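# Place the strawberry in the tray undamaged

## Task

Move the strawberry into the tray, handling it gently enough that it is not bruised or squashed.

## Robot and tools

Robot: two I2RT YAM-style arms, left_arm and right_arm. Each has six revolute joints and a parallel two-finger gripper. Calibrated bases in the scene frame: left_arm at (+0.021, +0.290, +0.003) m, right_arm at (+0.021, -0.371, +0.001) m, both nearly unrotated about z.

Scene frame: the origin sits at table-top height, halfway between the two nominal bases. +x points out over the table, +z points up, and left_arm is on the +y side. These arm names do not match left or right in the images. Every hand position and orientation in a result uses this frame. Printed values can be a few centimetres off, more at long reach.

Gripper: the fingers point along the gripper's +z axis and open and close along its y axis. end_effector_position is the point between the pads, roughly 1 cm short of the fingertips.

Joint order, in every command row and every per-joint list in a result: waist, elbow, wrist yaw, shoulder, wrist pitch, wrist roll. Wrist pitch, wrist yaw and wrist roll have signs flipped relative to the URDF. Stated ranges, in URDF signs: waist -2.618 to 3.054, shoulder 0 to 3.142, elbow 0 to 3.142, wrist pitch and wrist yaw -1.571 to 1.571, wrist roll -2.094 to 2.094 rad. The wrist ranges are symmetric, so the flip leaves them unchanged. A real end stop may differ by up to 0.059 rad.

A row is one flat list of 14 numbers, each in [-1, 1]. The first seven are left_arm: its six joint values in the order above, then its opening. The last seven are the same for right_arm. A row must always contain both arms.

The six joint values are offsets, not poses. They are scaled: 1.0 equals 2.224 rad for waist, shoulder and elbow, and 8.485 rad for the three wrist joints. They count from the Joint targets reported at the start of the action or call, not from the previous row. Sending the same offset again moves the joint further. Send 0 to hold a joint at its current target.

The opening is absolute: +1 is fully open and -1 is closed. Sending 0 is a real command to half-open, so to leave a gripper as it is, repeat its current command (shown under Tool commands).

execute_actions(actions, cameras): actions is a list of actions. Each action is a table of up to 15 rows, and each row lasts one 1/30 s step. A short table keeps its last row until the action's 15 steps are done, so one action is 0.5 s. An empty list only reports state. An action that would push any joint more than 0.059 rad outside its range is rejected for both arms. A malformed action rejects the whole call. cameras picks images: omitted, null or ["all"] gives all; [] gives none. Names: cam_head_left, cam_head_right, cam_left_wrist, cam_right_wrist, each 672x504.

move(target, speed, blend, opening_speed, blocking, cameras): target is one 14-number row, or a list of up to 15 rows that share a 10 s budget. Every row counts from the same starting Joint targets. All joints are planned in step, so the hand follows a curve, and nothing avoids obstacles or the other arm. speed is in rad/s for the joint with the farthest to go: 0.01 to 12.57, default 0.5. blend, in rad, rounds corners at intermediate targets. opening_speed, 0.2 or higher, is the change in opening per second on the -1..+1 scale. blocking=false returns after about 0.5 s while the motion continues. The result adds a move: line: done, off_target (at rest but a joint more than 0.035 rad from its target), moving, held, or fault, plus limits=held if steps were withheld. done does not mean contact was avoided.

wait(seconds 0-10) lets time pass while holding commands. stop() brakes a running move. zoom_image(camera, region=[x0,y0,x1,y1]) returns a closer view of the latest image of that camera; the region is in pixels from the top-left and at most 504x504. read_manual gives licence texts only. finished_scene ends the scene for good.

Results: Joint positions and Joint velocities have one block per arm, with the joints in the order above (rad, rad/s) followed by the finger-pad gap (m; 0.094 when fully open). Joint targets is the base for your next offsets. grip_measured is the measured opening on the command scale. grip_effort_nm is the gripper motor effort (negative means closing); it is not pad force. Joint torques are in N m, positive toward larger positions, and values 1, 2 and 4 wrap at ±28. "joint sent to its limit" means a joint reached its end. "joint command not followed" means the clearance check altered targets. Action results also list joint positions at sampled steps. Joint speed is capped, so large offsets may need several actions, and tiny ones may not start.

Cautions: the strawberry is soft. Open wide, centre it between the pads, then close slowly with opening_speed near 0.2. Stop only a little below the grip_measured value at first contact, because pushing lower squeezes harder and can bruise it. To release, command an opening well above grip_measured. Do not let anything fall or end up off the table; that fails the task. Loose objects may occasionally be nudged. Avoid fast contact, slams, hard presses, and any contact between the arms or one gripper closing on the other's fingers. Holding loads, stretching out or pushing against something heats the motors: MOTOR HOT appears at 75 °C, and at 90 °C that arm folds up and stops working. Finish with the strawberry resting in the tray and the gripper clear of it.

Each tool is called after "Request:" in YAML: its name, and indented under it one key for each argument.

## Session

Request:
execute_actions:
  actions: []

Scene clock: 0.00 s.
left_arm: end_effector_position=(+0.4522, +0.2960, +0.1194) grip_measured=+1.000 grip_effort_nm=n/a end_effector_quat_wxyz=(+0.632, -0.008, +0.774, +0.033) | right_arm: end_effector_position=(+0.4364, -0.3998, +0.0983) grip_measured=+1.000 grip_effort_nm=n/a end_effector_quat_wxyz=(+0.602, +0.063, +0.794, -0.058)
Joint names: [waist, elbow, wrist yaw, shoulder, wrist pitch, wrist roll]
Joint positions: left_arm=[-0.031 0.446 0.083 1.705 -1.058 -0.024 0.094] | right_arm=[0.032 0.408 -0.171 1.682 -0.997 -0.031 0.094]
Joint velocities: within noise
Joint torques (N m): no reading
Motor temperatures (°C): left_arm=[25 35 26 32 31 22 23] | right_arm=[23 30 23 26 31 23 23]
Heat: left arm: 35 °C; right arm: 31 °C.
Joint targets: left_arm=[-0.031 0.456 0.083 1.695 -1.070 -0.024] | right_arm=[0.032 0.409 -0.172 1.682 -0.983 -0.031]
Tool commands: left_gripper/opening=+1.0 right_gripper/opening=+1.0

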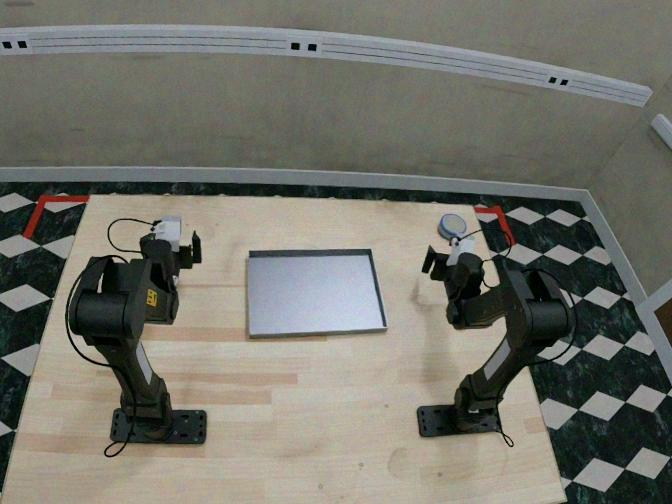

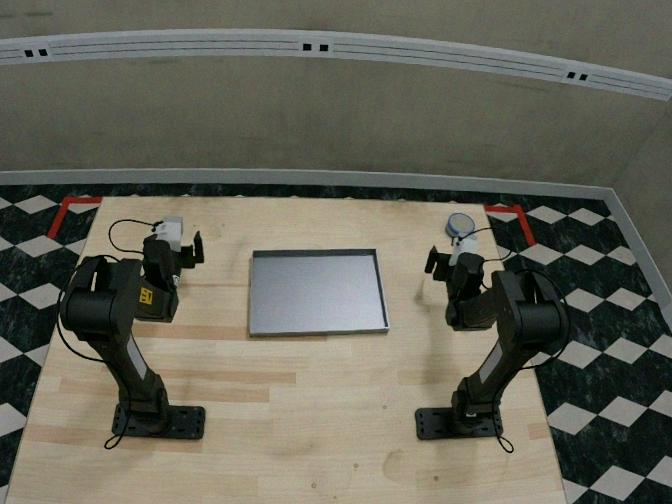

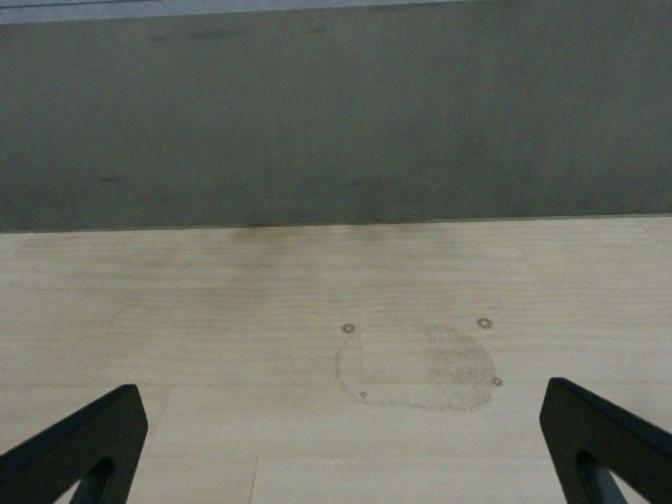

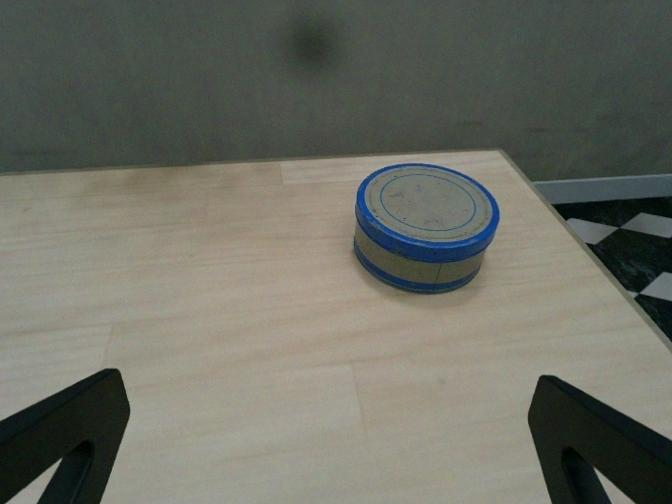

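Request:
zoom_image:
  camera: "cam_head_left"
  region: [60, 180, 260, 330]

Request:
zoom_image:
  camera: "cam_head_left"
  region: [380, 180, 600, 345]

Request:
zoom_image:
  camera: "cam_right_wrist"
  region: [300, 120, 560, 315]

Scaled by 2.520 from the camera's 672x504 image, which has a finer 960x720 frame.

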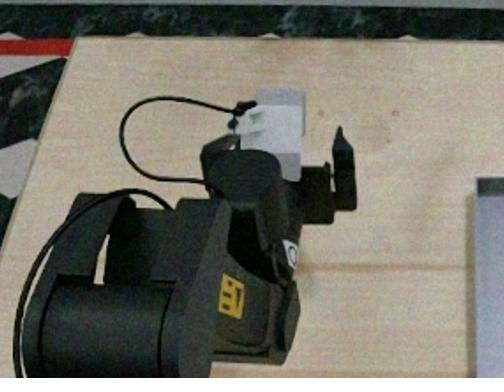

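Scaled by 2.291 from the camera's 672x504 image, which has a finer 960x720 frame.

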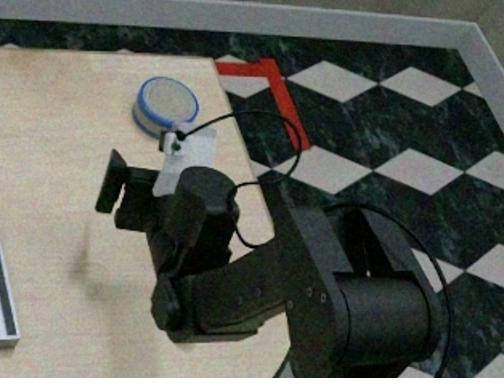

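Scaled by 1.938 from the camera's 672x504 image, which has a finer 960x720 frame.

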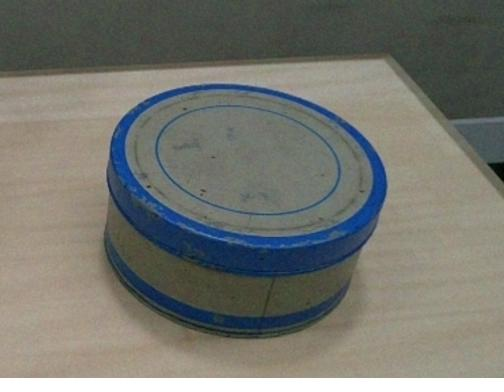

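Request:
move:
  target: [0.2248, 0, 0, -0.1349, 0.0825, 0, 1.0, -0.18, 0, 0, -0.1349, 0.0825, 0, 1.0]
  speed: 0.9

Scene clock: 26.63 s.
left_arm: end_effector_position=(+0.3447, +0.4742, +0.0728) grip_measured=+1.000 grip_effort_nm=0.032 end_effector_quat_wxyz=(+0.441, -0.217, +0.858, +0.150) | right_arm: end_effector_position=(+0.3339, -0.5329, +0.0535) grip_measured=+1.000 grip_effort_nm=0.012 end_effector_quat_wxyz=(+0.409, +0.225, +0.871, -0.153)
Joint names: [waist, elbow, wrist yaw, shoulder, wrist pitch, wrist roll]
Joint positions: left_arm=[0.467 0.446 0.083 1.422 -0.371 -0.024 0.094] | right_arm=[-0.364 0.408 -0.17 1.398 -0.311 -0.031 0.094]
Joint velocities: within noise
Joint torques (N m): left_arm=[0.24 7.21 0.01 -6.3 -2.09 -0.02] | right_arm=[-0.46 5.24 -0.06 -6.38 -1.33 0]
Motor temperatures (°C): left_arm=[25 36 26 34 37 22 23] | right_arm=[23 32 23 28 35 23 23]
Heat: left arm: 37 °C; right arm: 35 °C.
Joint targets: left_arm=[0.469 0.456 0.083 1.395 -0.370 -0.024] | right_arm=[-0.368 0.409 -0.172 1.382 -0.283 -0.031]
move: done

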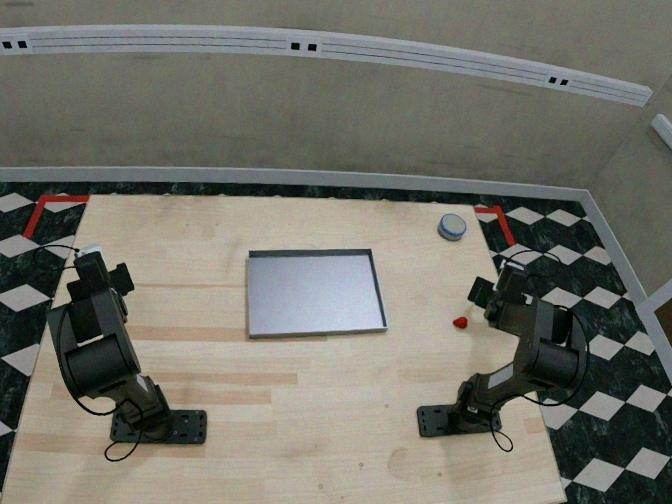

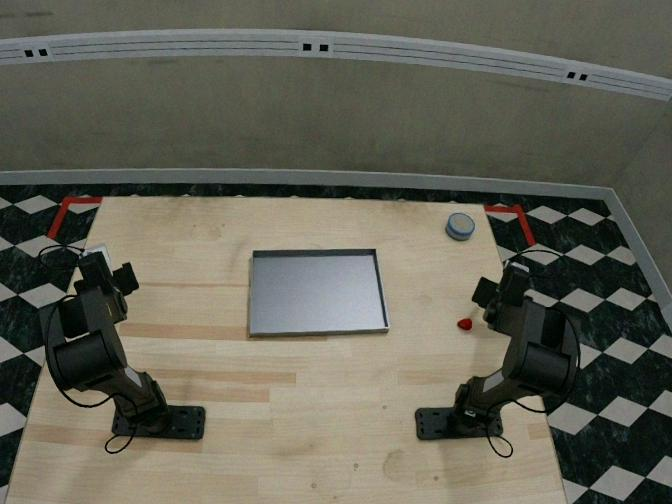

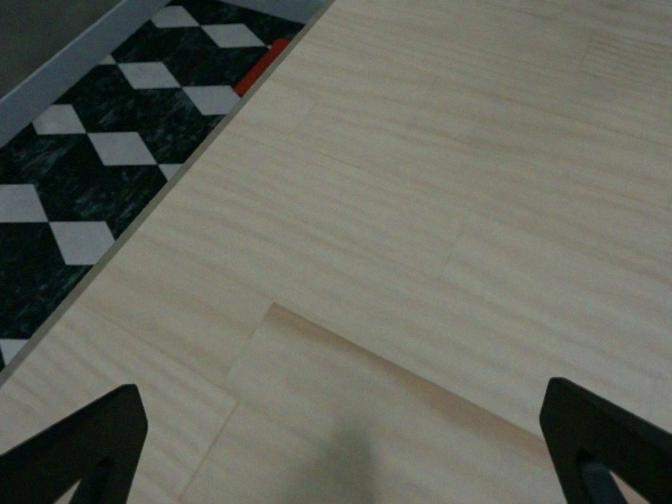

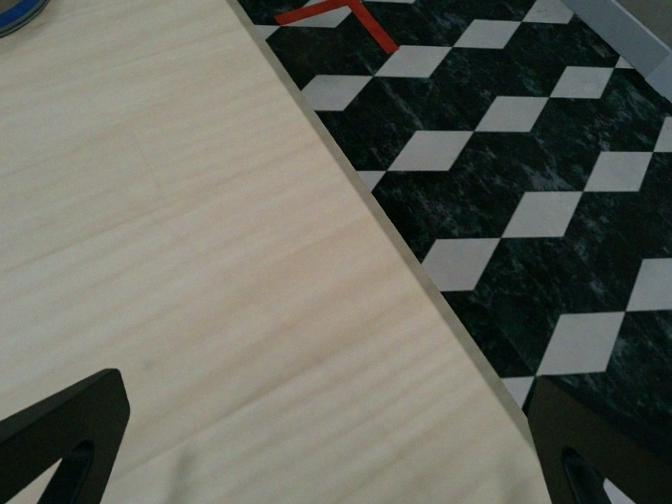

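Request:
zoom_image:
  camera: "cam_head_left"
  region: [410, 270, 530, 370]

Request:
zoom_image:
  camera: "cam_head_right"
  region: [440, 300, 500, 350]

Scaled by 4.200 from the camera's 672x504 image, which has a finer 960x720 frame.

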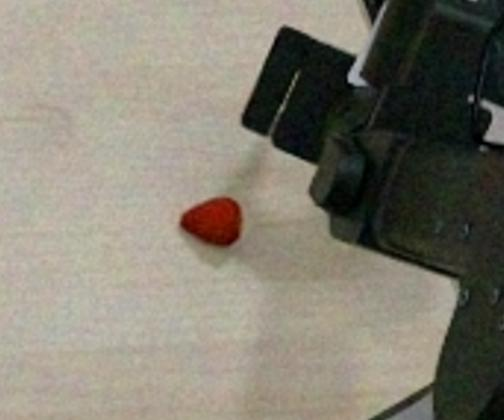

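Scaled by 8.400 from the camera's 672x504 image, which has a finer 960x720 frame.

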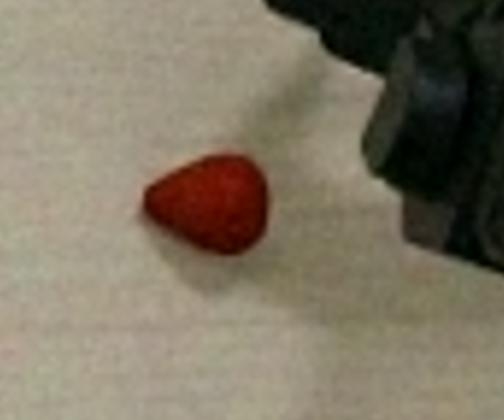

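Request:
move:
  target:
    - [0,0,0,0,0,0,1.0, 0,0.2657,0.02027,0.0081,0.10407,0.00365,1.0]
    - [0,0,0,0,0,0,1.0, 0.0710,0.3843,0.02027,0.02406,0.19823,0.00365,1.0]
  speed: 1.2
  blend: 0.1

Scene clock: 68.47 s.
left_arm: end_effector_position=(+0.3446, +0.4741, +0.0725) grip_measured=+1.000 grip_effort_nm=0.037 end_effector_quat_wxyz=(+0.440, -0.217, +0.858, +0.150) | right_arm: end_effector_position=(+0.2488, -0.4284, +0.1475) grip_measured=+1.000 grip_effort_nm=0.012 end_effector_quat_wxyz=(+0.004, +0.127, +0.992, -0.004)
Joint names: [waist, elbow, wrist yaw, shoulder, wrist pitch, wrist roll]
Joint positions: left_arm=[0.467 0.446 0.083 1.422 -0.37 -0.024 0.094] | right_arm=[-0.215 1.241 -0.006 1.421 1.381 -0.01 0.094]
Joint velocities: within noise
Joint torques (N m): left_arm=[0.13 7.2 0.01 -6.3 -2.1 -0.02] | right_arm=[0.32 7.06 0.09 -3.97 -0.09 0.08]
Motor temperatures (°C): left_arm=[25 36 25 34 40 22 23] | right_arm=[23 33 23 26 34 22 22]
Heat: left arm: 40 °C; right arm: 34 °C.
Joint targets: left_arm=[0.469 0.456 0.083 1.395 -0.370 -0.024] | right_arm=[-0.210 1.264 0.000 1.435 1.399 0.000]
move: done

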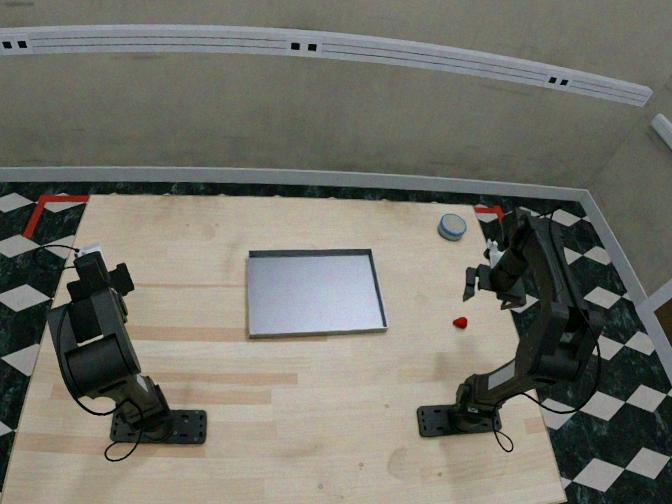

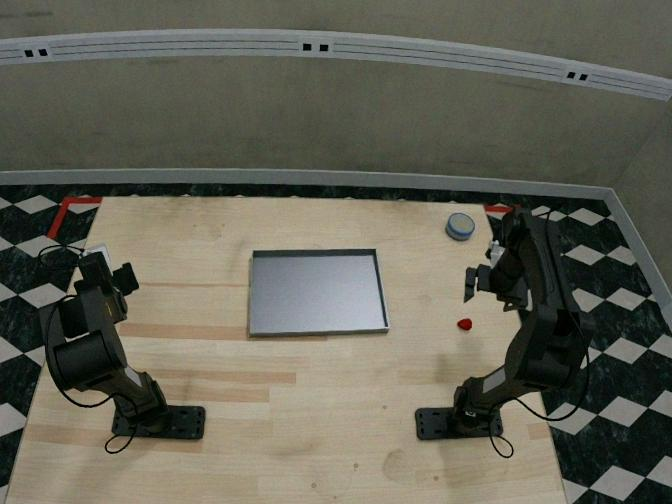

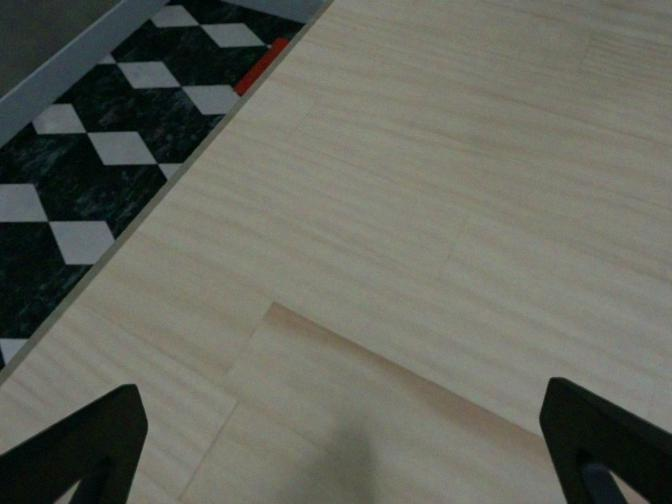

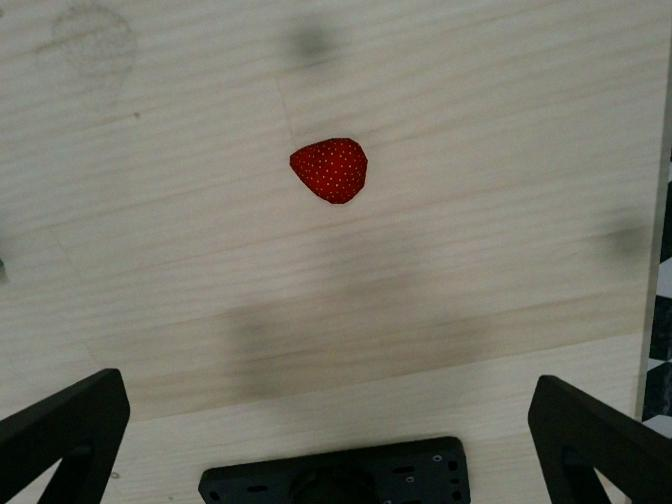

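Request:
zoom_image:
  camera: "cam_right_wrist"
  region: [268, 110, 396, 230]

Scaled by 3.938 from the camera's 672x504 image, which has a finer 960x720 frame.

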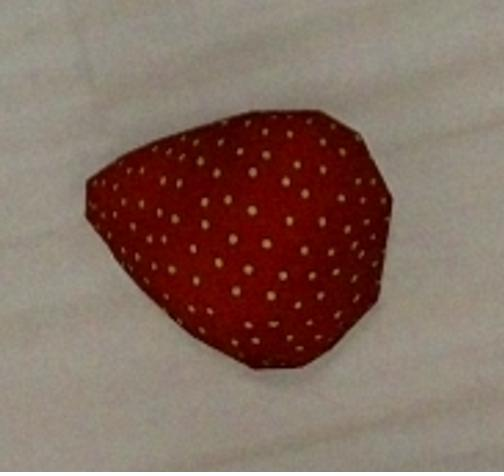

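Request:
move:
  target: [0,0,0,0,0,0,1.0, -0.00724,-0.0683,0.0007,0.0594,-0.0323,0.1638,1.0]
  speed: 1.2
  cameras: ["cam_right_wrist", "cam_head_left"]

Scene clock: 105.33 s.
left_arm: end_effector_position=(+0.3446, +0.4741, +0.0725) grip_measured=+1.000 grip_effort_nm=0.032 end_effector_quat_wxyz=(+0.440, -0.217, +0.858, +0.150) | right_arm: end_effector_position=(+0.2799, -0.4376, +0.0903) grip_measured=+1.000 grip_effort_nm=0.002 end_effector_quat_wxyz=(+0.004, -0.535, +0.845, -0.008)
Joint names: [waist, elbow, wrist yaw, shoulder, wrist pitch, wrist roll]
Joint positions: left_arm=[0.467 0.446 0.083 1.422 -0.37 -0.024 0.094] | right_arm=[-0.22 1.131 -0.006 1.551 1.134 1.379 0.094]
Joint velocities: within noise
Joint torques (N m): left_arm=[0.17 7.25 0.06 -6.41 -2.09 -0.01] | right_arm=[-0.55 4 0.13 -5.16 -0.38 0.07]
Motor temperatures (°C): left_arm=[25 36 25 34 41 22 23] | right_arm=[23 32 23 26 31 22 22]
Heat: left arm: 41 °C; right arm: 32 °C.
Joint targets: left_arm=[0.469 0.456 0.083 1.395 -0.370 -0.024] | right_arm=[-0.226 1.112 0.006 1.567 1.124 1.390]
move: done
Images, in order (width x height): cam_head_left 672x504, cam_right_wrist 672x504.

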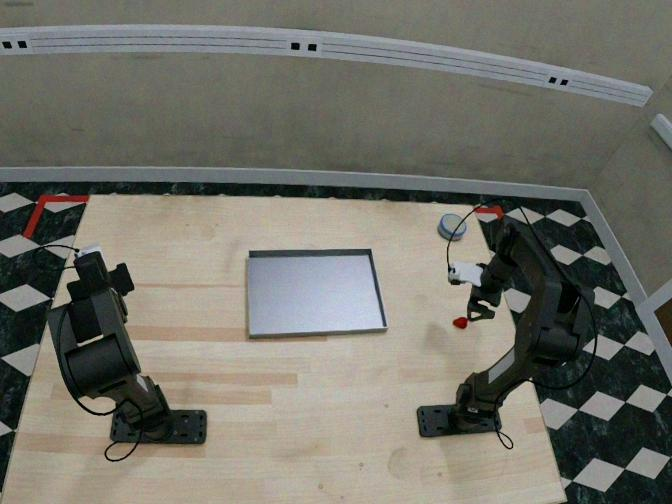

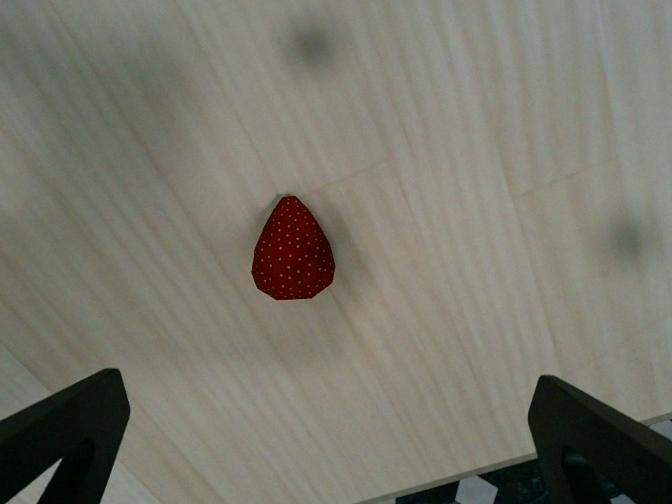

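Request:
zoom_image:
  camera: "cam_right_wrist"
  region: [84, 350, 184, 450]

Request:
zoom_image:
  camera: "cam_right_wrist"
  region: [480, 350, 580, 450]

Request:
zoom_image:
  camera: "cam_right_wrist"
  region: [230, 180, 354, 310]

Scaled by 5.040 from the camera's 672x504 image, which has a finer 960x720 frame.

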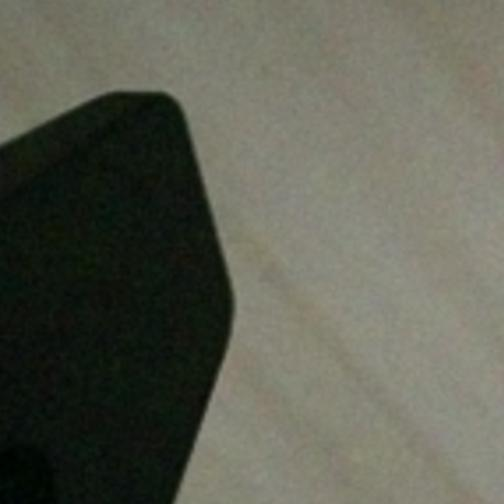

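Scaled by 5.040 from the camera's 672x504 image, which has a finer 960x720 frame.

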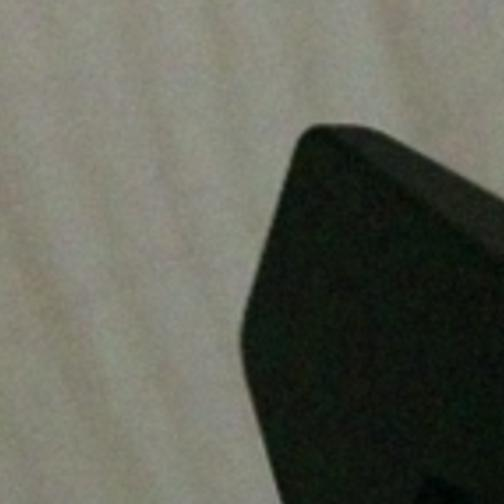

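Scaled by 3.877 from the camera's 672x504 image, which has a finer 960x720 frame.

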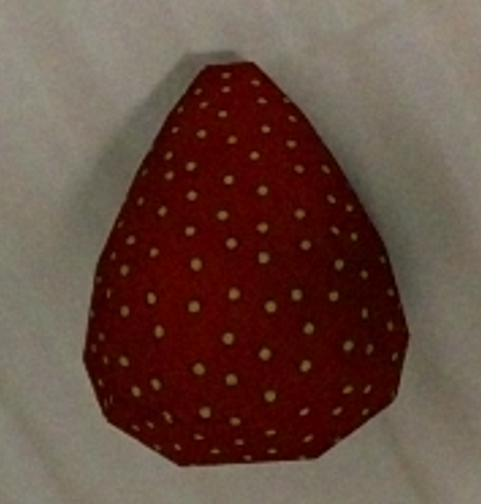

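Request:
move:
  target: [0,0,0,0,0,0,1.0, 0.00944,-0.09442,0,0.01799,-0.02746,0,1.0]
  speed: 0.35
  cameras: ["cam_right_wrist", "cam_head_left"]

Scene clock: 146.93 s.
left_arm: end_effector_position=(+0.3446, +0.4741, +0.0725) grip_measured=+1.000 grip_effort_nm=0.037 end_effector_quat_wxyz=(+0.440, -0.217, +0.858, +0.150) | right_arm: end_effector_position=(+0.2672, -0.4320, +0.0294) grip_measured=+1.000 grip_effort_nm=0.012 end_effector_quat_wxyz=(-0.004, -0.539, +0.842, -0.001)
Joint names: [waist, elbow, wrist yaw, shoulder, wrist pitch, wrist roll]
Joint positions: left_arm=[0.467 0.446 0.083 1.422 -0.37 -0.024 0.094] | right_arm=[-0.211 0.919 -0.006 1.592 0.902 1.38 0.094]
Joint velocities: within noise
Joint torques (N m): left_arm=[0.16 7.09 0.01 -6.43 -2.09 0.01] | right_arm=[0.42 3.75 0.14 -5.15 -0.32 0.08]
Motor temperatures (°C): left_arm=[25 36 25 34 42 22 23] | right_arm=[23 31 23 26 30 22 22]
Heat: left arm: 42 °C; right arm: 31 °C.
Joint targets: left_arm=[0.469 0.456 0.083 1.395 -0.370 -0.024] | right_arm=[-0.205 0.902 0.006 1.608 0.891 1.390]
move: done
Images, in order (width x height): cam_head_left 672x504, cam_right_wrist 672x504.

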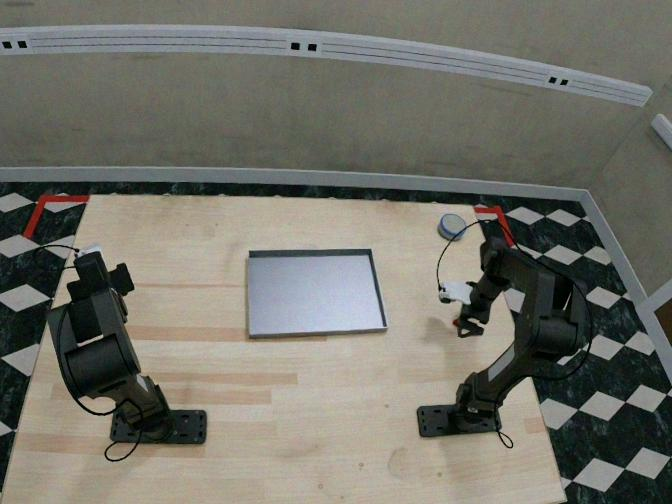

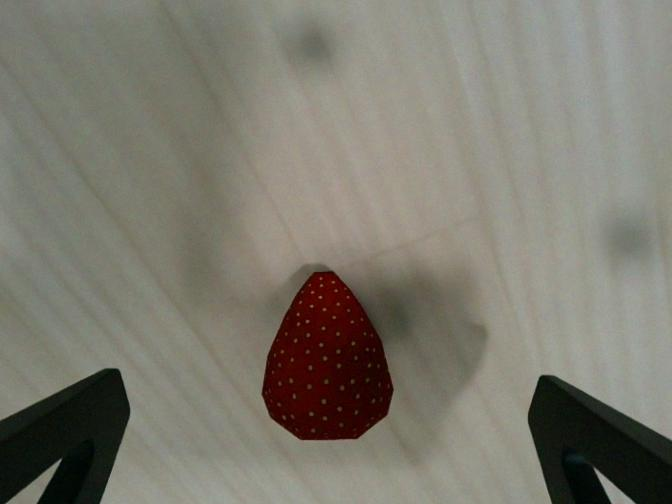

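Request:
move:
  target: [0,0,0,0,0,0,1.0, 0,-0.01529,0,0.00706,-0.00636,0,0.0]
  speed: 0.2
  opening_speed: 0.6
  cameras: ["cam_right_wrist"]

Scene clock: 159.80 s.
left_arm: end_effector_position=(+0.3446, +0.4741, +0.0725) grip_measured=+1.000 grip_effort_nm=0.032 end_effector_quat_wxyz=(+0.440, -0.217, +0.858, +0.150) | right_arm: end_effector_position=(+0.2679, -0.4322, +0.0190) grip_measured=+0.002 grip_effort_nm=-0.085 end_effector_quat_wxyz=(-0.001, -0.539, +0.842, -0.004)
Joint names: [waist, elbow, wrist yaw, shoulder, wrist pitch, wrist roll]
Joint positions: left_arm=[0.467 0.446 0.083 1.422 -0.37 -0.024 0.094] | right_arm=[-0.211 0.886 -0.006 1.605 0.847 1.381 0.047]
Joint velocities: within noise
Joint torques (N m): left_arm=[0.06 7.12 0.01 -6.52 -2.07 -0.02] | right_arm=[0.47 3.59 0.15 -5.04 -0.34 0.06]
Motor temperatures (°C): left_arm=[25 36 25 34 42 22 23] | right_arm=[23 31 23 27 29 22 22]
Heat: left arm: 42 °C; right arm: 31 °C.
Joint targets: left_arm=[0.469 0.456 0.083 1.395 -0.370 -0.024] | right_arm=[-0.205 0.868 0.006 1.623 0.837 1.390]
move: done
Images, in order (width x height): cam_right_wrist 672x504.

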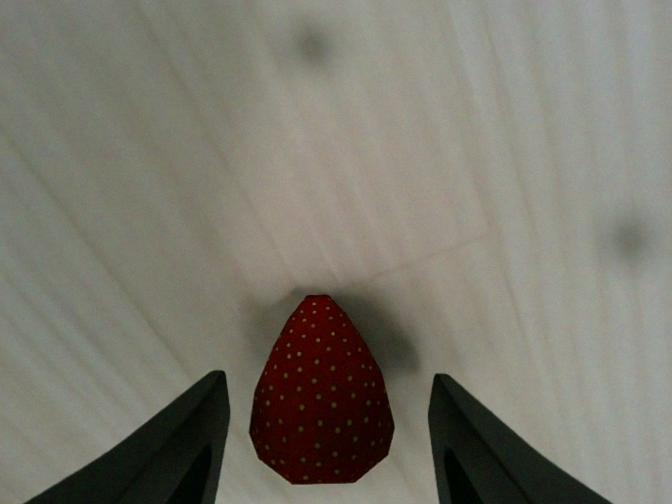

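Request:
zoom_image:
  camera: "cam_right_wrist"
  region: [200, 280, 460, 504]

Scaled by 1.938 from the camera's 672x504 image, which has a finer 960x720 frame.

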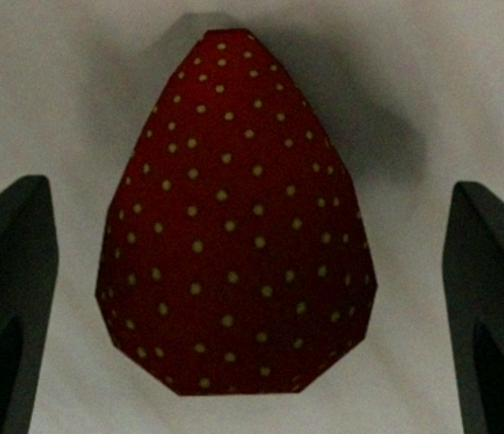

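Request:
move:
  target: [0,0,0,0,0,0,1.0, 0,0,0,0,0,0,-0.27]
  opening_speed: 0.3
  cameras: ["cam_right_wrist"]

Request:
zoom_image:
  camera: "cam_right_wrist"
  region: [200, 280, 460, 504]

Scene clock: 172.40 s.
left_arm: end_effector_position=(+0.3446, +0.4741, +0.0725) grip_measured=+1.000 grip_effort_nm=0.032 end_effector_quat_wxyz=(+0.440, -0.217, +0.858, +0.150) | right_arm: end_effector_position=(+0.2682, -0.4323, +0.0190) grip_measured=-0.268 grip_effort_nm=-0.090 end_effector_quat_wxyz=(+0.000, -0.539, +0.842, -0.004)
Joint names: [waist, elbow, wrist yaw, shoulder, wrist pitch, wrist roll]
Joint positions: left_arm=[0.467 0.446 0.083 1.422 -0.37 -0.024 0.094] | right_arm=[-0.211 0.886 -0.006 1.605 0.846 1.381 0.034]
Joint velocities: within noise
Joint torques (N m): left_arm=[0.2 7.06 0.01 -6.43 -2.11 -0.02] | right_arm=[0.42 3.54 0.13 -5.03 -0.33 0.08]
Motor temperatures (°C): left_arm=[25 36 25 34 42 22 23] | right_arm=[23 31 23 26 29 22 22]
Heat: left arm: 42 °C; right arm: 31 °C.
Joint targets: left_arm=[0.469 0.456 0.083 1.395 -0.370 -0.024] | right_arm=[-0.205 0.868 0.006 1.623 0.838 1.390]
move: done
Images, in order (width x height): cam_right_wrist 672x504.

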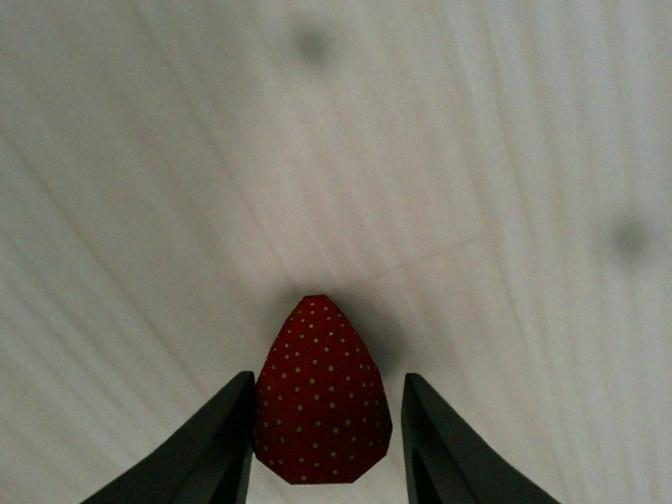

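Scaled by 1.938 from the camera's 672x504 image, which has a finer 960x720 frame.

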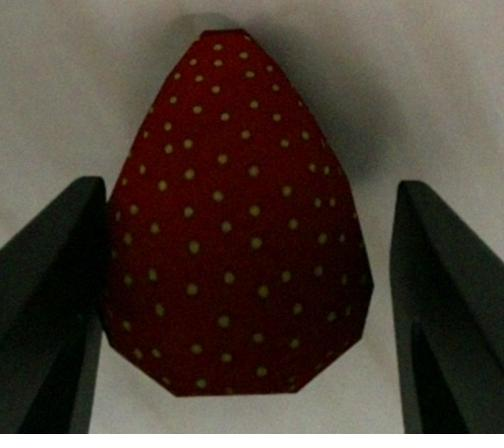

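Request:
move:
  target: [0,0,0,0,0,0,1.0, 0,0,0,0,0,0,-0.31]
  opening_speed: 0.2
  cameras: ["cam_right_wrist"]

Request:
zoom_image:
  camera: "cam_right_wrist"
  region: [200, 280, 460, 504]

Scene clock: 177.50 s.
left_arm: end_effector_position=(+0.3446, +0.4741, +0.0725) grip_measured=+1.000 grip_effort_nm=0.032 end_effector_quat_wxyz=(+0.440, -0.217, +0.858, +0.150) | right_arm: end_effector_position=(+0.2682, -0.4323, +0.0190) grip_measured=-0.308 grip_effort_nm=-0.090 end_effector_quat_wxyz=(+0.000, -0.539, +0.842, -0.004)
Joint names: [waist, elbow, wrist yaw, shoulder, wrist pitch, wrist roll]
Joint positions: left_arm=[0.467 0.446 0.083 1.422 -0.37 -0.024 0.094] | right_arm=[-0.211 0.886 -0.006 1.605 0.846 1.381 0.033]
Joint velocities: within noise
Joint torques (N m): left_arm=[0.34 7.21 0.02 -6.46 -2.03 -0.04] | right_arm=[0.4 3.59 0.14 -5.03 -0.34 0.06]
Motor temperatures (°C): left_arm=[25 36 25 34 43 22 23] | right_arm=[23 30 23 26 29 22 22]
Heat: left arm: 43 °C; right arm: 30 °C.
Joint targets: left_arm=[0.469 0.456 0.083 1.395 -0.370 -0.024] | right_arm=[-0.205 0.868 0.006 1.623 0.838 1.390]
move: done
Images, in order (width x height): cam_right_wrist 672x504.

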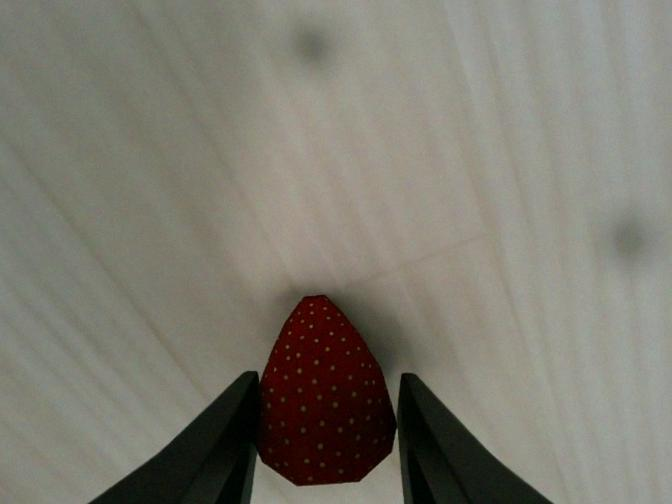

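Scaled by 1.938 from the camera's 672x504 image, which has a finer 960x720 frame.

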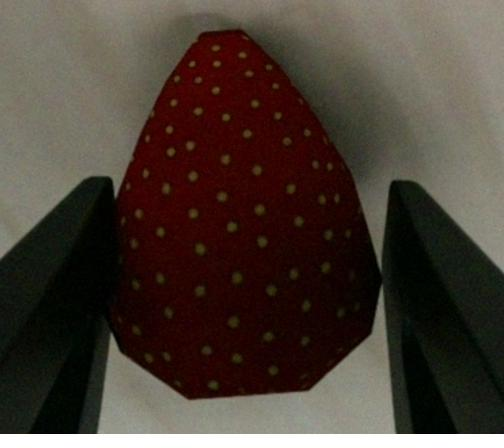

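Request:
move:
  target: [0,0,0,0,0,0,1.0, 0,0,0,0,0,0,-0.335]
  opening_speed: 0.2
  cameras: ["cam_right_wrist"]

Request:
zoom_image:
  camera: "cam_right_wrist"
  region: [200, 280, 460, 504]

Scene clock: 181.03 s.
left_arm: end_effector_position=(+0.3446, +0.4741, +0.0725) grip_measured=+1.000 grip_effort_nm=0.037 end_effector_quat_wxyz=(+0.440, -0.217, +0.858, +0.150) | right_arm: end_effector_position=(+0.2682, -0.4323, +0.0190) grip_measured=-0.333 grip_effort_nm=-0.085 end_effector_quat_wxyz=(+0.000, -0.539, +0.842, -0.004)
Joint names: [waist, elbow, wrist yaw, shoulder, wrist pitch, wrist roll]
Joint positions: left_arm=[0.467 0.446 0.083 1.422 -0.37 -0.024 0.094] | right_arm=[-0.211 0.886 -0.006 1.605 0.846 1.381 0.031]
Joint velocities: within noise
Joint torques (N m): left_arm=[0.12 7.08 0.01 -6.61 -2.08 0.02] | right_arm=[0.4 3.59 0.13 -5.07 -0.35 0.07]
Motor temperatures (°C): left_arm=[25 36 25 34 43 22 23] | right_arm=[23 30 23 26 29 22 22]
Heat: left arm: 43 °C; right arm: 30 °C.
Joint targets: left_arm=[0.469 0.456 0.083 1.395 -0.370 -0.024] | right_arm=[-0.205 0.868 0.006 1.623 0.838 1.390]
move: done
Images, in order (width x height): cam_right_wrist 672x504.

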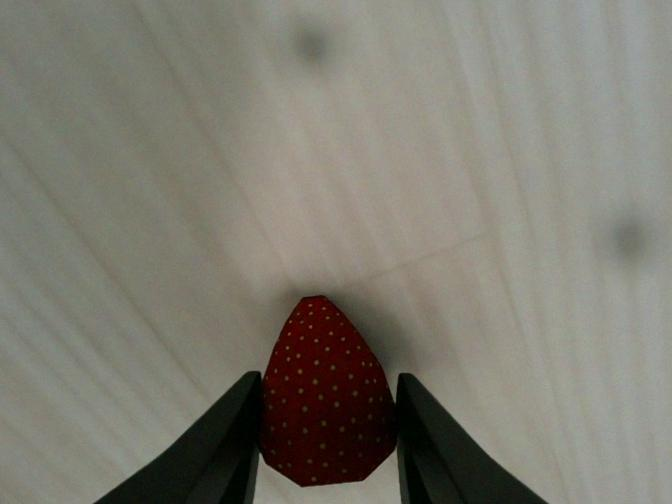

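Scaled by 1.938 from the camera's 672x504 image, which has a finer 960x720 frame.

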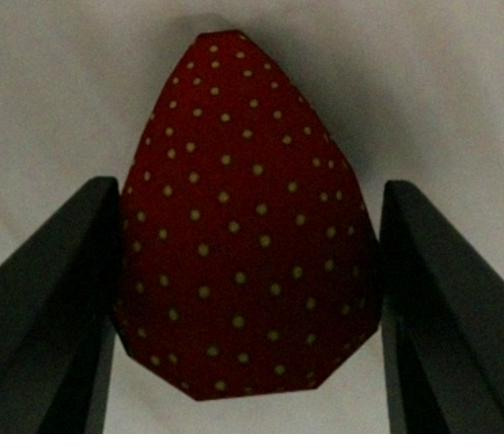

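Request:
move:
  target: [0,0,0,0,0,0,1.0, 0,0,0,0,0,0,-0.355]
  opening_speed: 0.2
  cameras: ["cam_right_wrist"]

Request:
zoom_image:
  camera: "cam_right_wrist"
  region: [200, 280, 460, 504]

Scene clock: 183.90 s.
left_arm: end_effector_position=(+0.3446, +0.4741, +0.0725) grip_measured=+1.000 grip_effort_nm=0.037 end_effector_quat_wxyz=(+0.440, -0.217, +0.858, +0.150) | right_arm: end_effector_position=(+0.2682, -0.4323, +0.0190) grip_measured=-0.353 grip_effort_nm=-0.095 end_effector_quat_wxyz=(+0.000, -0.539, +0.842, -0.004)
Joint names: [waist, elbow, wrist yaw, shoulder, wrist pitch, wrist roll]
Joint positions: left_arm=[0.467 0.446 0.083 1.422 -0.37 -0.024 0.094] | right_arm=[-0.211 0.886 -0.006 1.605 0.846 1.381 0.03]
Joint velocities: within noise
Joint torques (N m): left_arm=[0.13 7.15 0.06 -6.35 -2.06 -0.01] | right_arm=[0.4 3.59 0.13 -5.03 -0.34 0.07]
Motor temperatures (°C): left_arm=[25 36 25 34 43 22 23] | right_arm=[23 30 23 26 29 22 22]
Heat: left arm: 43 °C; right arm: 30 °C.
Joint targets: left_arm=[0.469 0.456 0.083 1.395 -0.370 -0.024] | right_arm=[-0.205 0.868 0.006 1.623 0.838 1.390]
move: done
Images, in order (width x height): cam_right_wrist 672x504.

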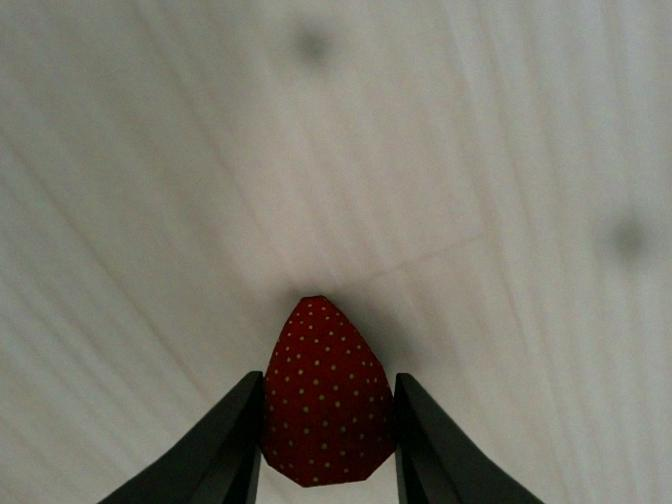

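Scaled by 1.938 from the camera's 672x504 image, which has a finer 960x720 frame.

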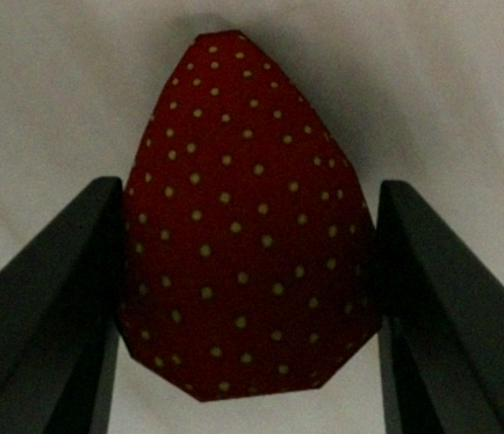

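Request:
move:
  target: [0,0,0,0,0,0,1.0, 0,0,0,0,0,0,-0.37]
  opening_speed: 0.2
  cameras: ["cam_right_wrist"]

Request:
zoom_image:
  camera: "cam_right_wrist"
  region: [200, 280, 460, 504]

Scene clock: 188.97 s.
left_arm: end_effector_position=(+0.3446, +0.4741, +0.0725) grip_measured=+1.000 grip_effort_nm=0.037 end_effector_quat_wxyz=(+0.440, -0.217, +0.858, +0.150) | right_arm: end_effector_position=(+0.2682, -0.4323, +0.0190) grip_measured=-0.367 grip_effort_nm=-0.129 end_effector_quat_wxyz=(+0.000, -0.539, +0.842, -0.004)
Joint names: [waist, elbow, wrist yaw, shoulder, wrist pitch, wrist roll]
Joint positions: left_arm=[0.467 0.446 0.083 1.422 -0.37 -0.024 0.094] | right_arm=[-0.211 0.886 -0.006 1.605 0.846 1.381 0.03]
Joint velocities: within noise
Joint torques (N m): left_arm=[0.25 7.21 0.03 -6.5 -2.08 0] | right_arm=[0.36 3.6 0.13 -5.04 -0.33 0.08]
Motor temperatures (°C): left_arm=[25 36 25 34 43 22 23] | right_arm=[23 30 23 26 29 22 22]
Heat: left arm: 43 °C; right arm: 30 °C.
Joint targets: left_arm=[0.469 0.456 0.083 1.395 -0.370 -0.024] | right_arm=[-0.205 0.868 0.006 1.623 0.838 1.390]
move: done
Images, in order (width x height): cam_right_wrist 672x504.

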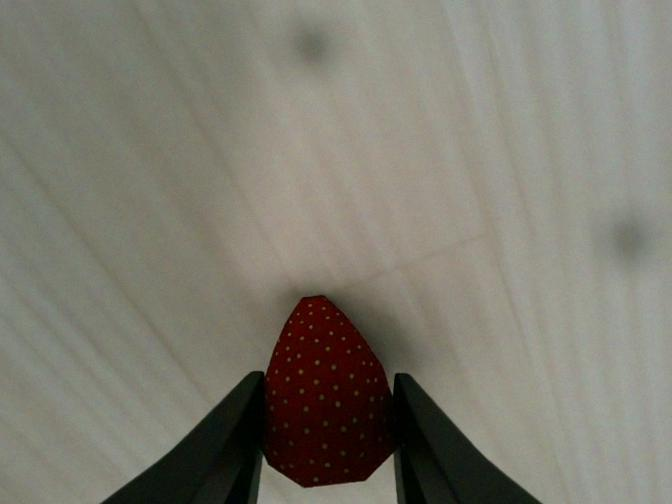

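Scaled by 1.938 from the camera's 672x504 image, which has a finer 960x720 frame.

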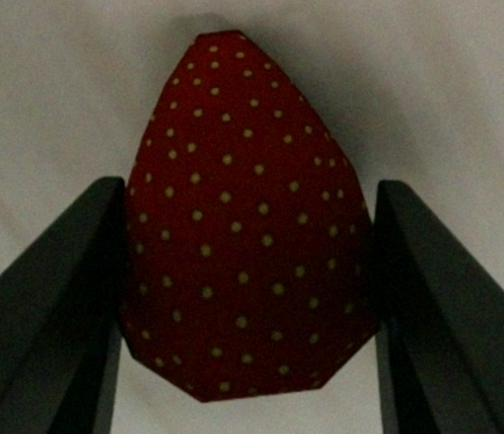

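Request:
move:
  target: [0,0,0,0,0,0,1.0, 0,0.04388,0,-0.03067,0.01458,0,-0.37]
  speed: 0.12
  cameras: ["cam_right_wrist"]

Request:
zoom_image:
  camera: "cam_right_wrist"
  region: [200, 280, 460, 504]

Scene clock: 200.30 s.
left_arm: end_effector_position=(+0.3446, +0.4741, +0.0725) grip_measured=+1.000 grip_effort_nm=0.042 end_effector_quat_wxyz=(+0.440, -0.217, +0.858, +0.150) | right_arm: end_effector_position=(+0.2684, -0.4323, +0.0397) grip_measured=-0.367 grip_effort_nm=-0.125 end_effector_quat_wxyz=(-0.002, -0.539, +0.842, -0.003)
Joint names: [waist, elbow, wrist yaw, shoulder, wrist pitch, wrist roll]
Joint positions: left_arm=[0.467 0.446 0.083 1.422 -0.37 -0.024 0.094] | right_arm=[-0.211 0.945 -0.006 1.574 0.94 1.381 0.03]
Joint velocities: within noise
Joint torques (N m): left_arm=[-0.05 7.08 0.03 -6.41 -2.08 -0.01] | right_arm=[0.39 6.64 0.11 -8.28 -0.02 0.06]
Motor temperatures (°C): left_arm=[25 36 25 34 43 22 23] | right_arm=[23 30 23 26 29 22 22]
Heat: left arm: 43 °C; right arm: 30 °C.
Joint targets: left_arm=[0.469 0.456 0.083 1.395 -0.370 -0.024] | right_arm=[-0.205 0.966 0.006 1.555 0.961 1.390]
move: done
Images, in order (width x height): cam_right_wrist 672x504.

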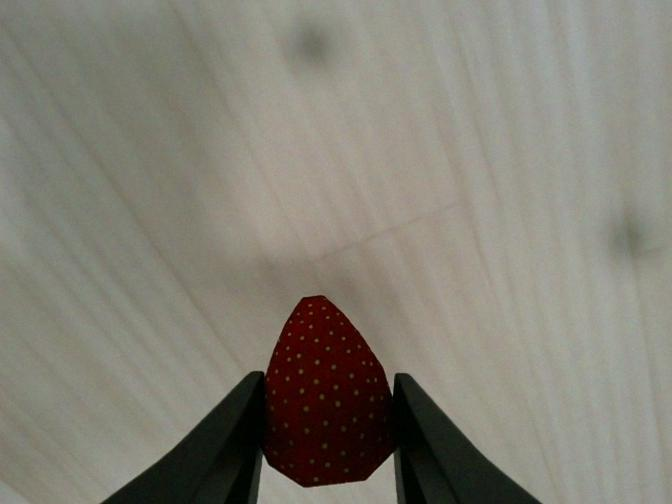

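Scaled by 1.938 from the camera's 672x504 image, which has a finer 960x720 frame.

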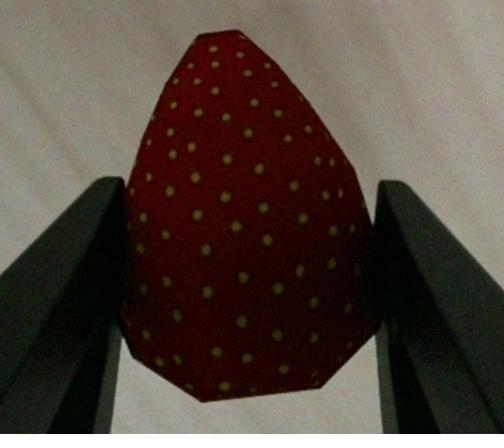

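Request:
move:
  target:
    - [0,0,0,0,0,0,1.0, 0,0.06066,0,-0.02383,0.02251,0,-0.37]
    - [0,0,0,0,0,0,1.0, 0.37455,0.36106,0,0.23561,0.03712,0,-0.37]
  speed: [0.3, 0.5]
  blend: [0.06, 0]
  cameras: ["cam_head_left", "cam_right_wrist"]

Scene clock: 218.57 s.
left_arm: end_effector_position=(+0.3446, +0.4741, +0.0725) grip_measured=+1.000 grip_effort_nm=0.037 end_effector_quat_wxyz=(+0.440, -0.217, +0.858, +0.150) | right_arm: end_effector_position=(+0.3464, -0.1463, +0.0880) grip_measured=-0.367 grip_effort_nm=-0.125 end_effector_quat_wxyz=(-0.003, +0.837, -0.547, +0.001)
Joint names: [waist, elbow, wrist yaw, shoulder, wrist pitch, wrist roll]
Joint positions: left_arm=[0.467 0.446 0.083 1.422 -0.37 -0.024 0.094] | right_arm=[0.633 1.743 0 2.052 1.255 1.381 0.03]
Joint velocities: within noise
Joint torques (N m): left_arm=[0.02 7.12 0.03 -6.54 -2.12 -0.02] | right_arm=[-0.46 7.28 0.07 -9.48 -0.02 0.07]
Motor temperatures (°C): left_arm=[24 36 25 34 43 22 23] | right_arm=[23 31 23 28 28 22 22]
Heat: left arm: 43 °C; right arm: 31 °C.
Joint targets: left_arm=[0.469 0.456 0.083 1.395 -0.370 -0.024] | right_arm=[0.628 1.769 0.006 2.079 1.276 1.390]
move: done
Images, in order (width x height): cam_head_left 672x504, cam_right_wrist 672x504.

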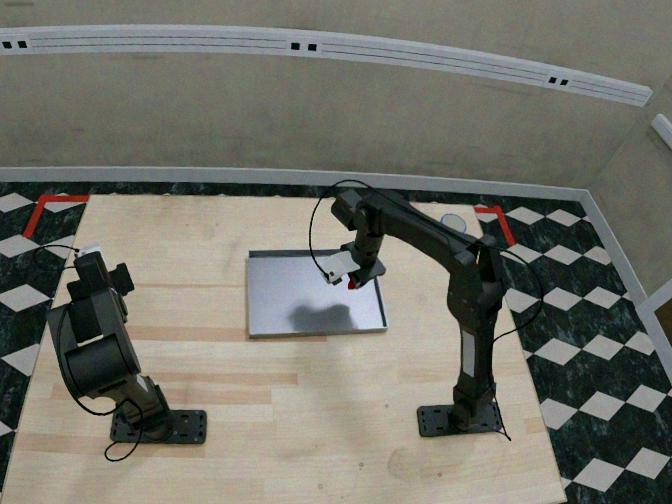

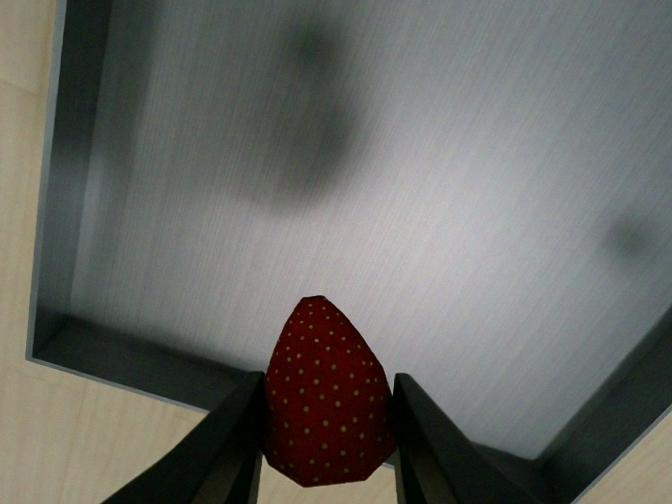

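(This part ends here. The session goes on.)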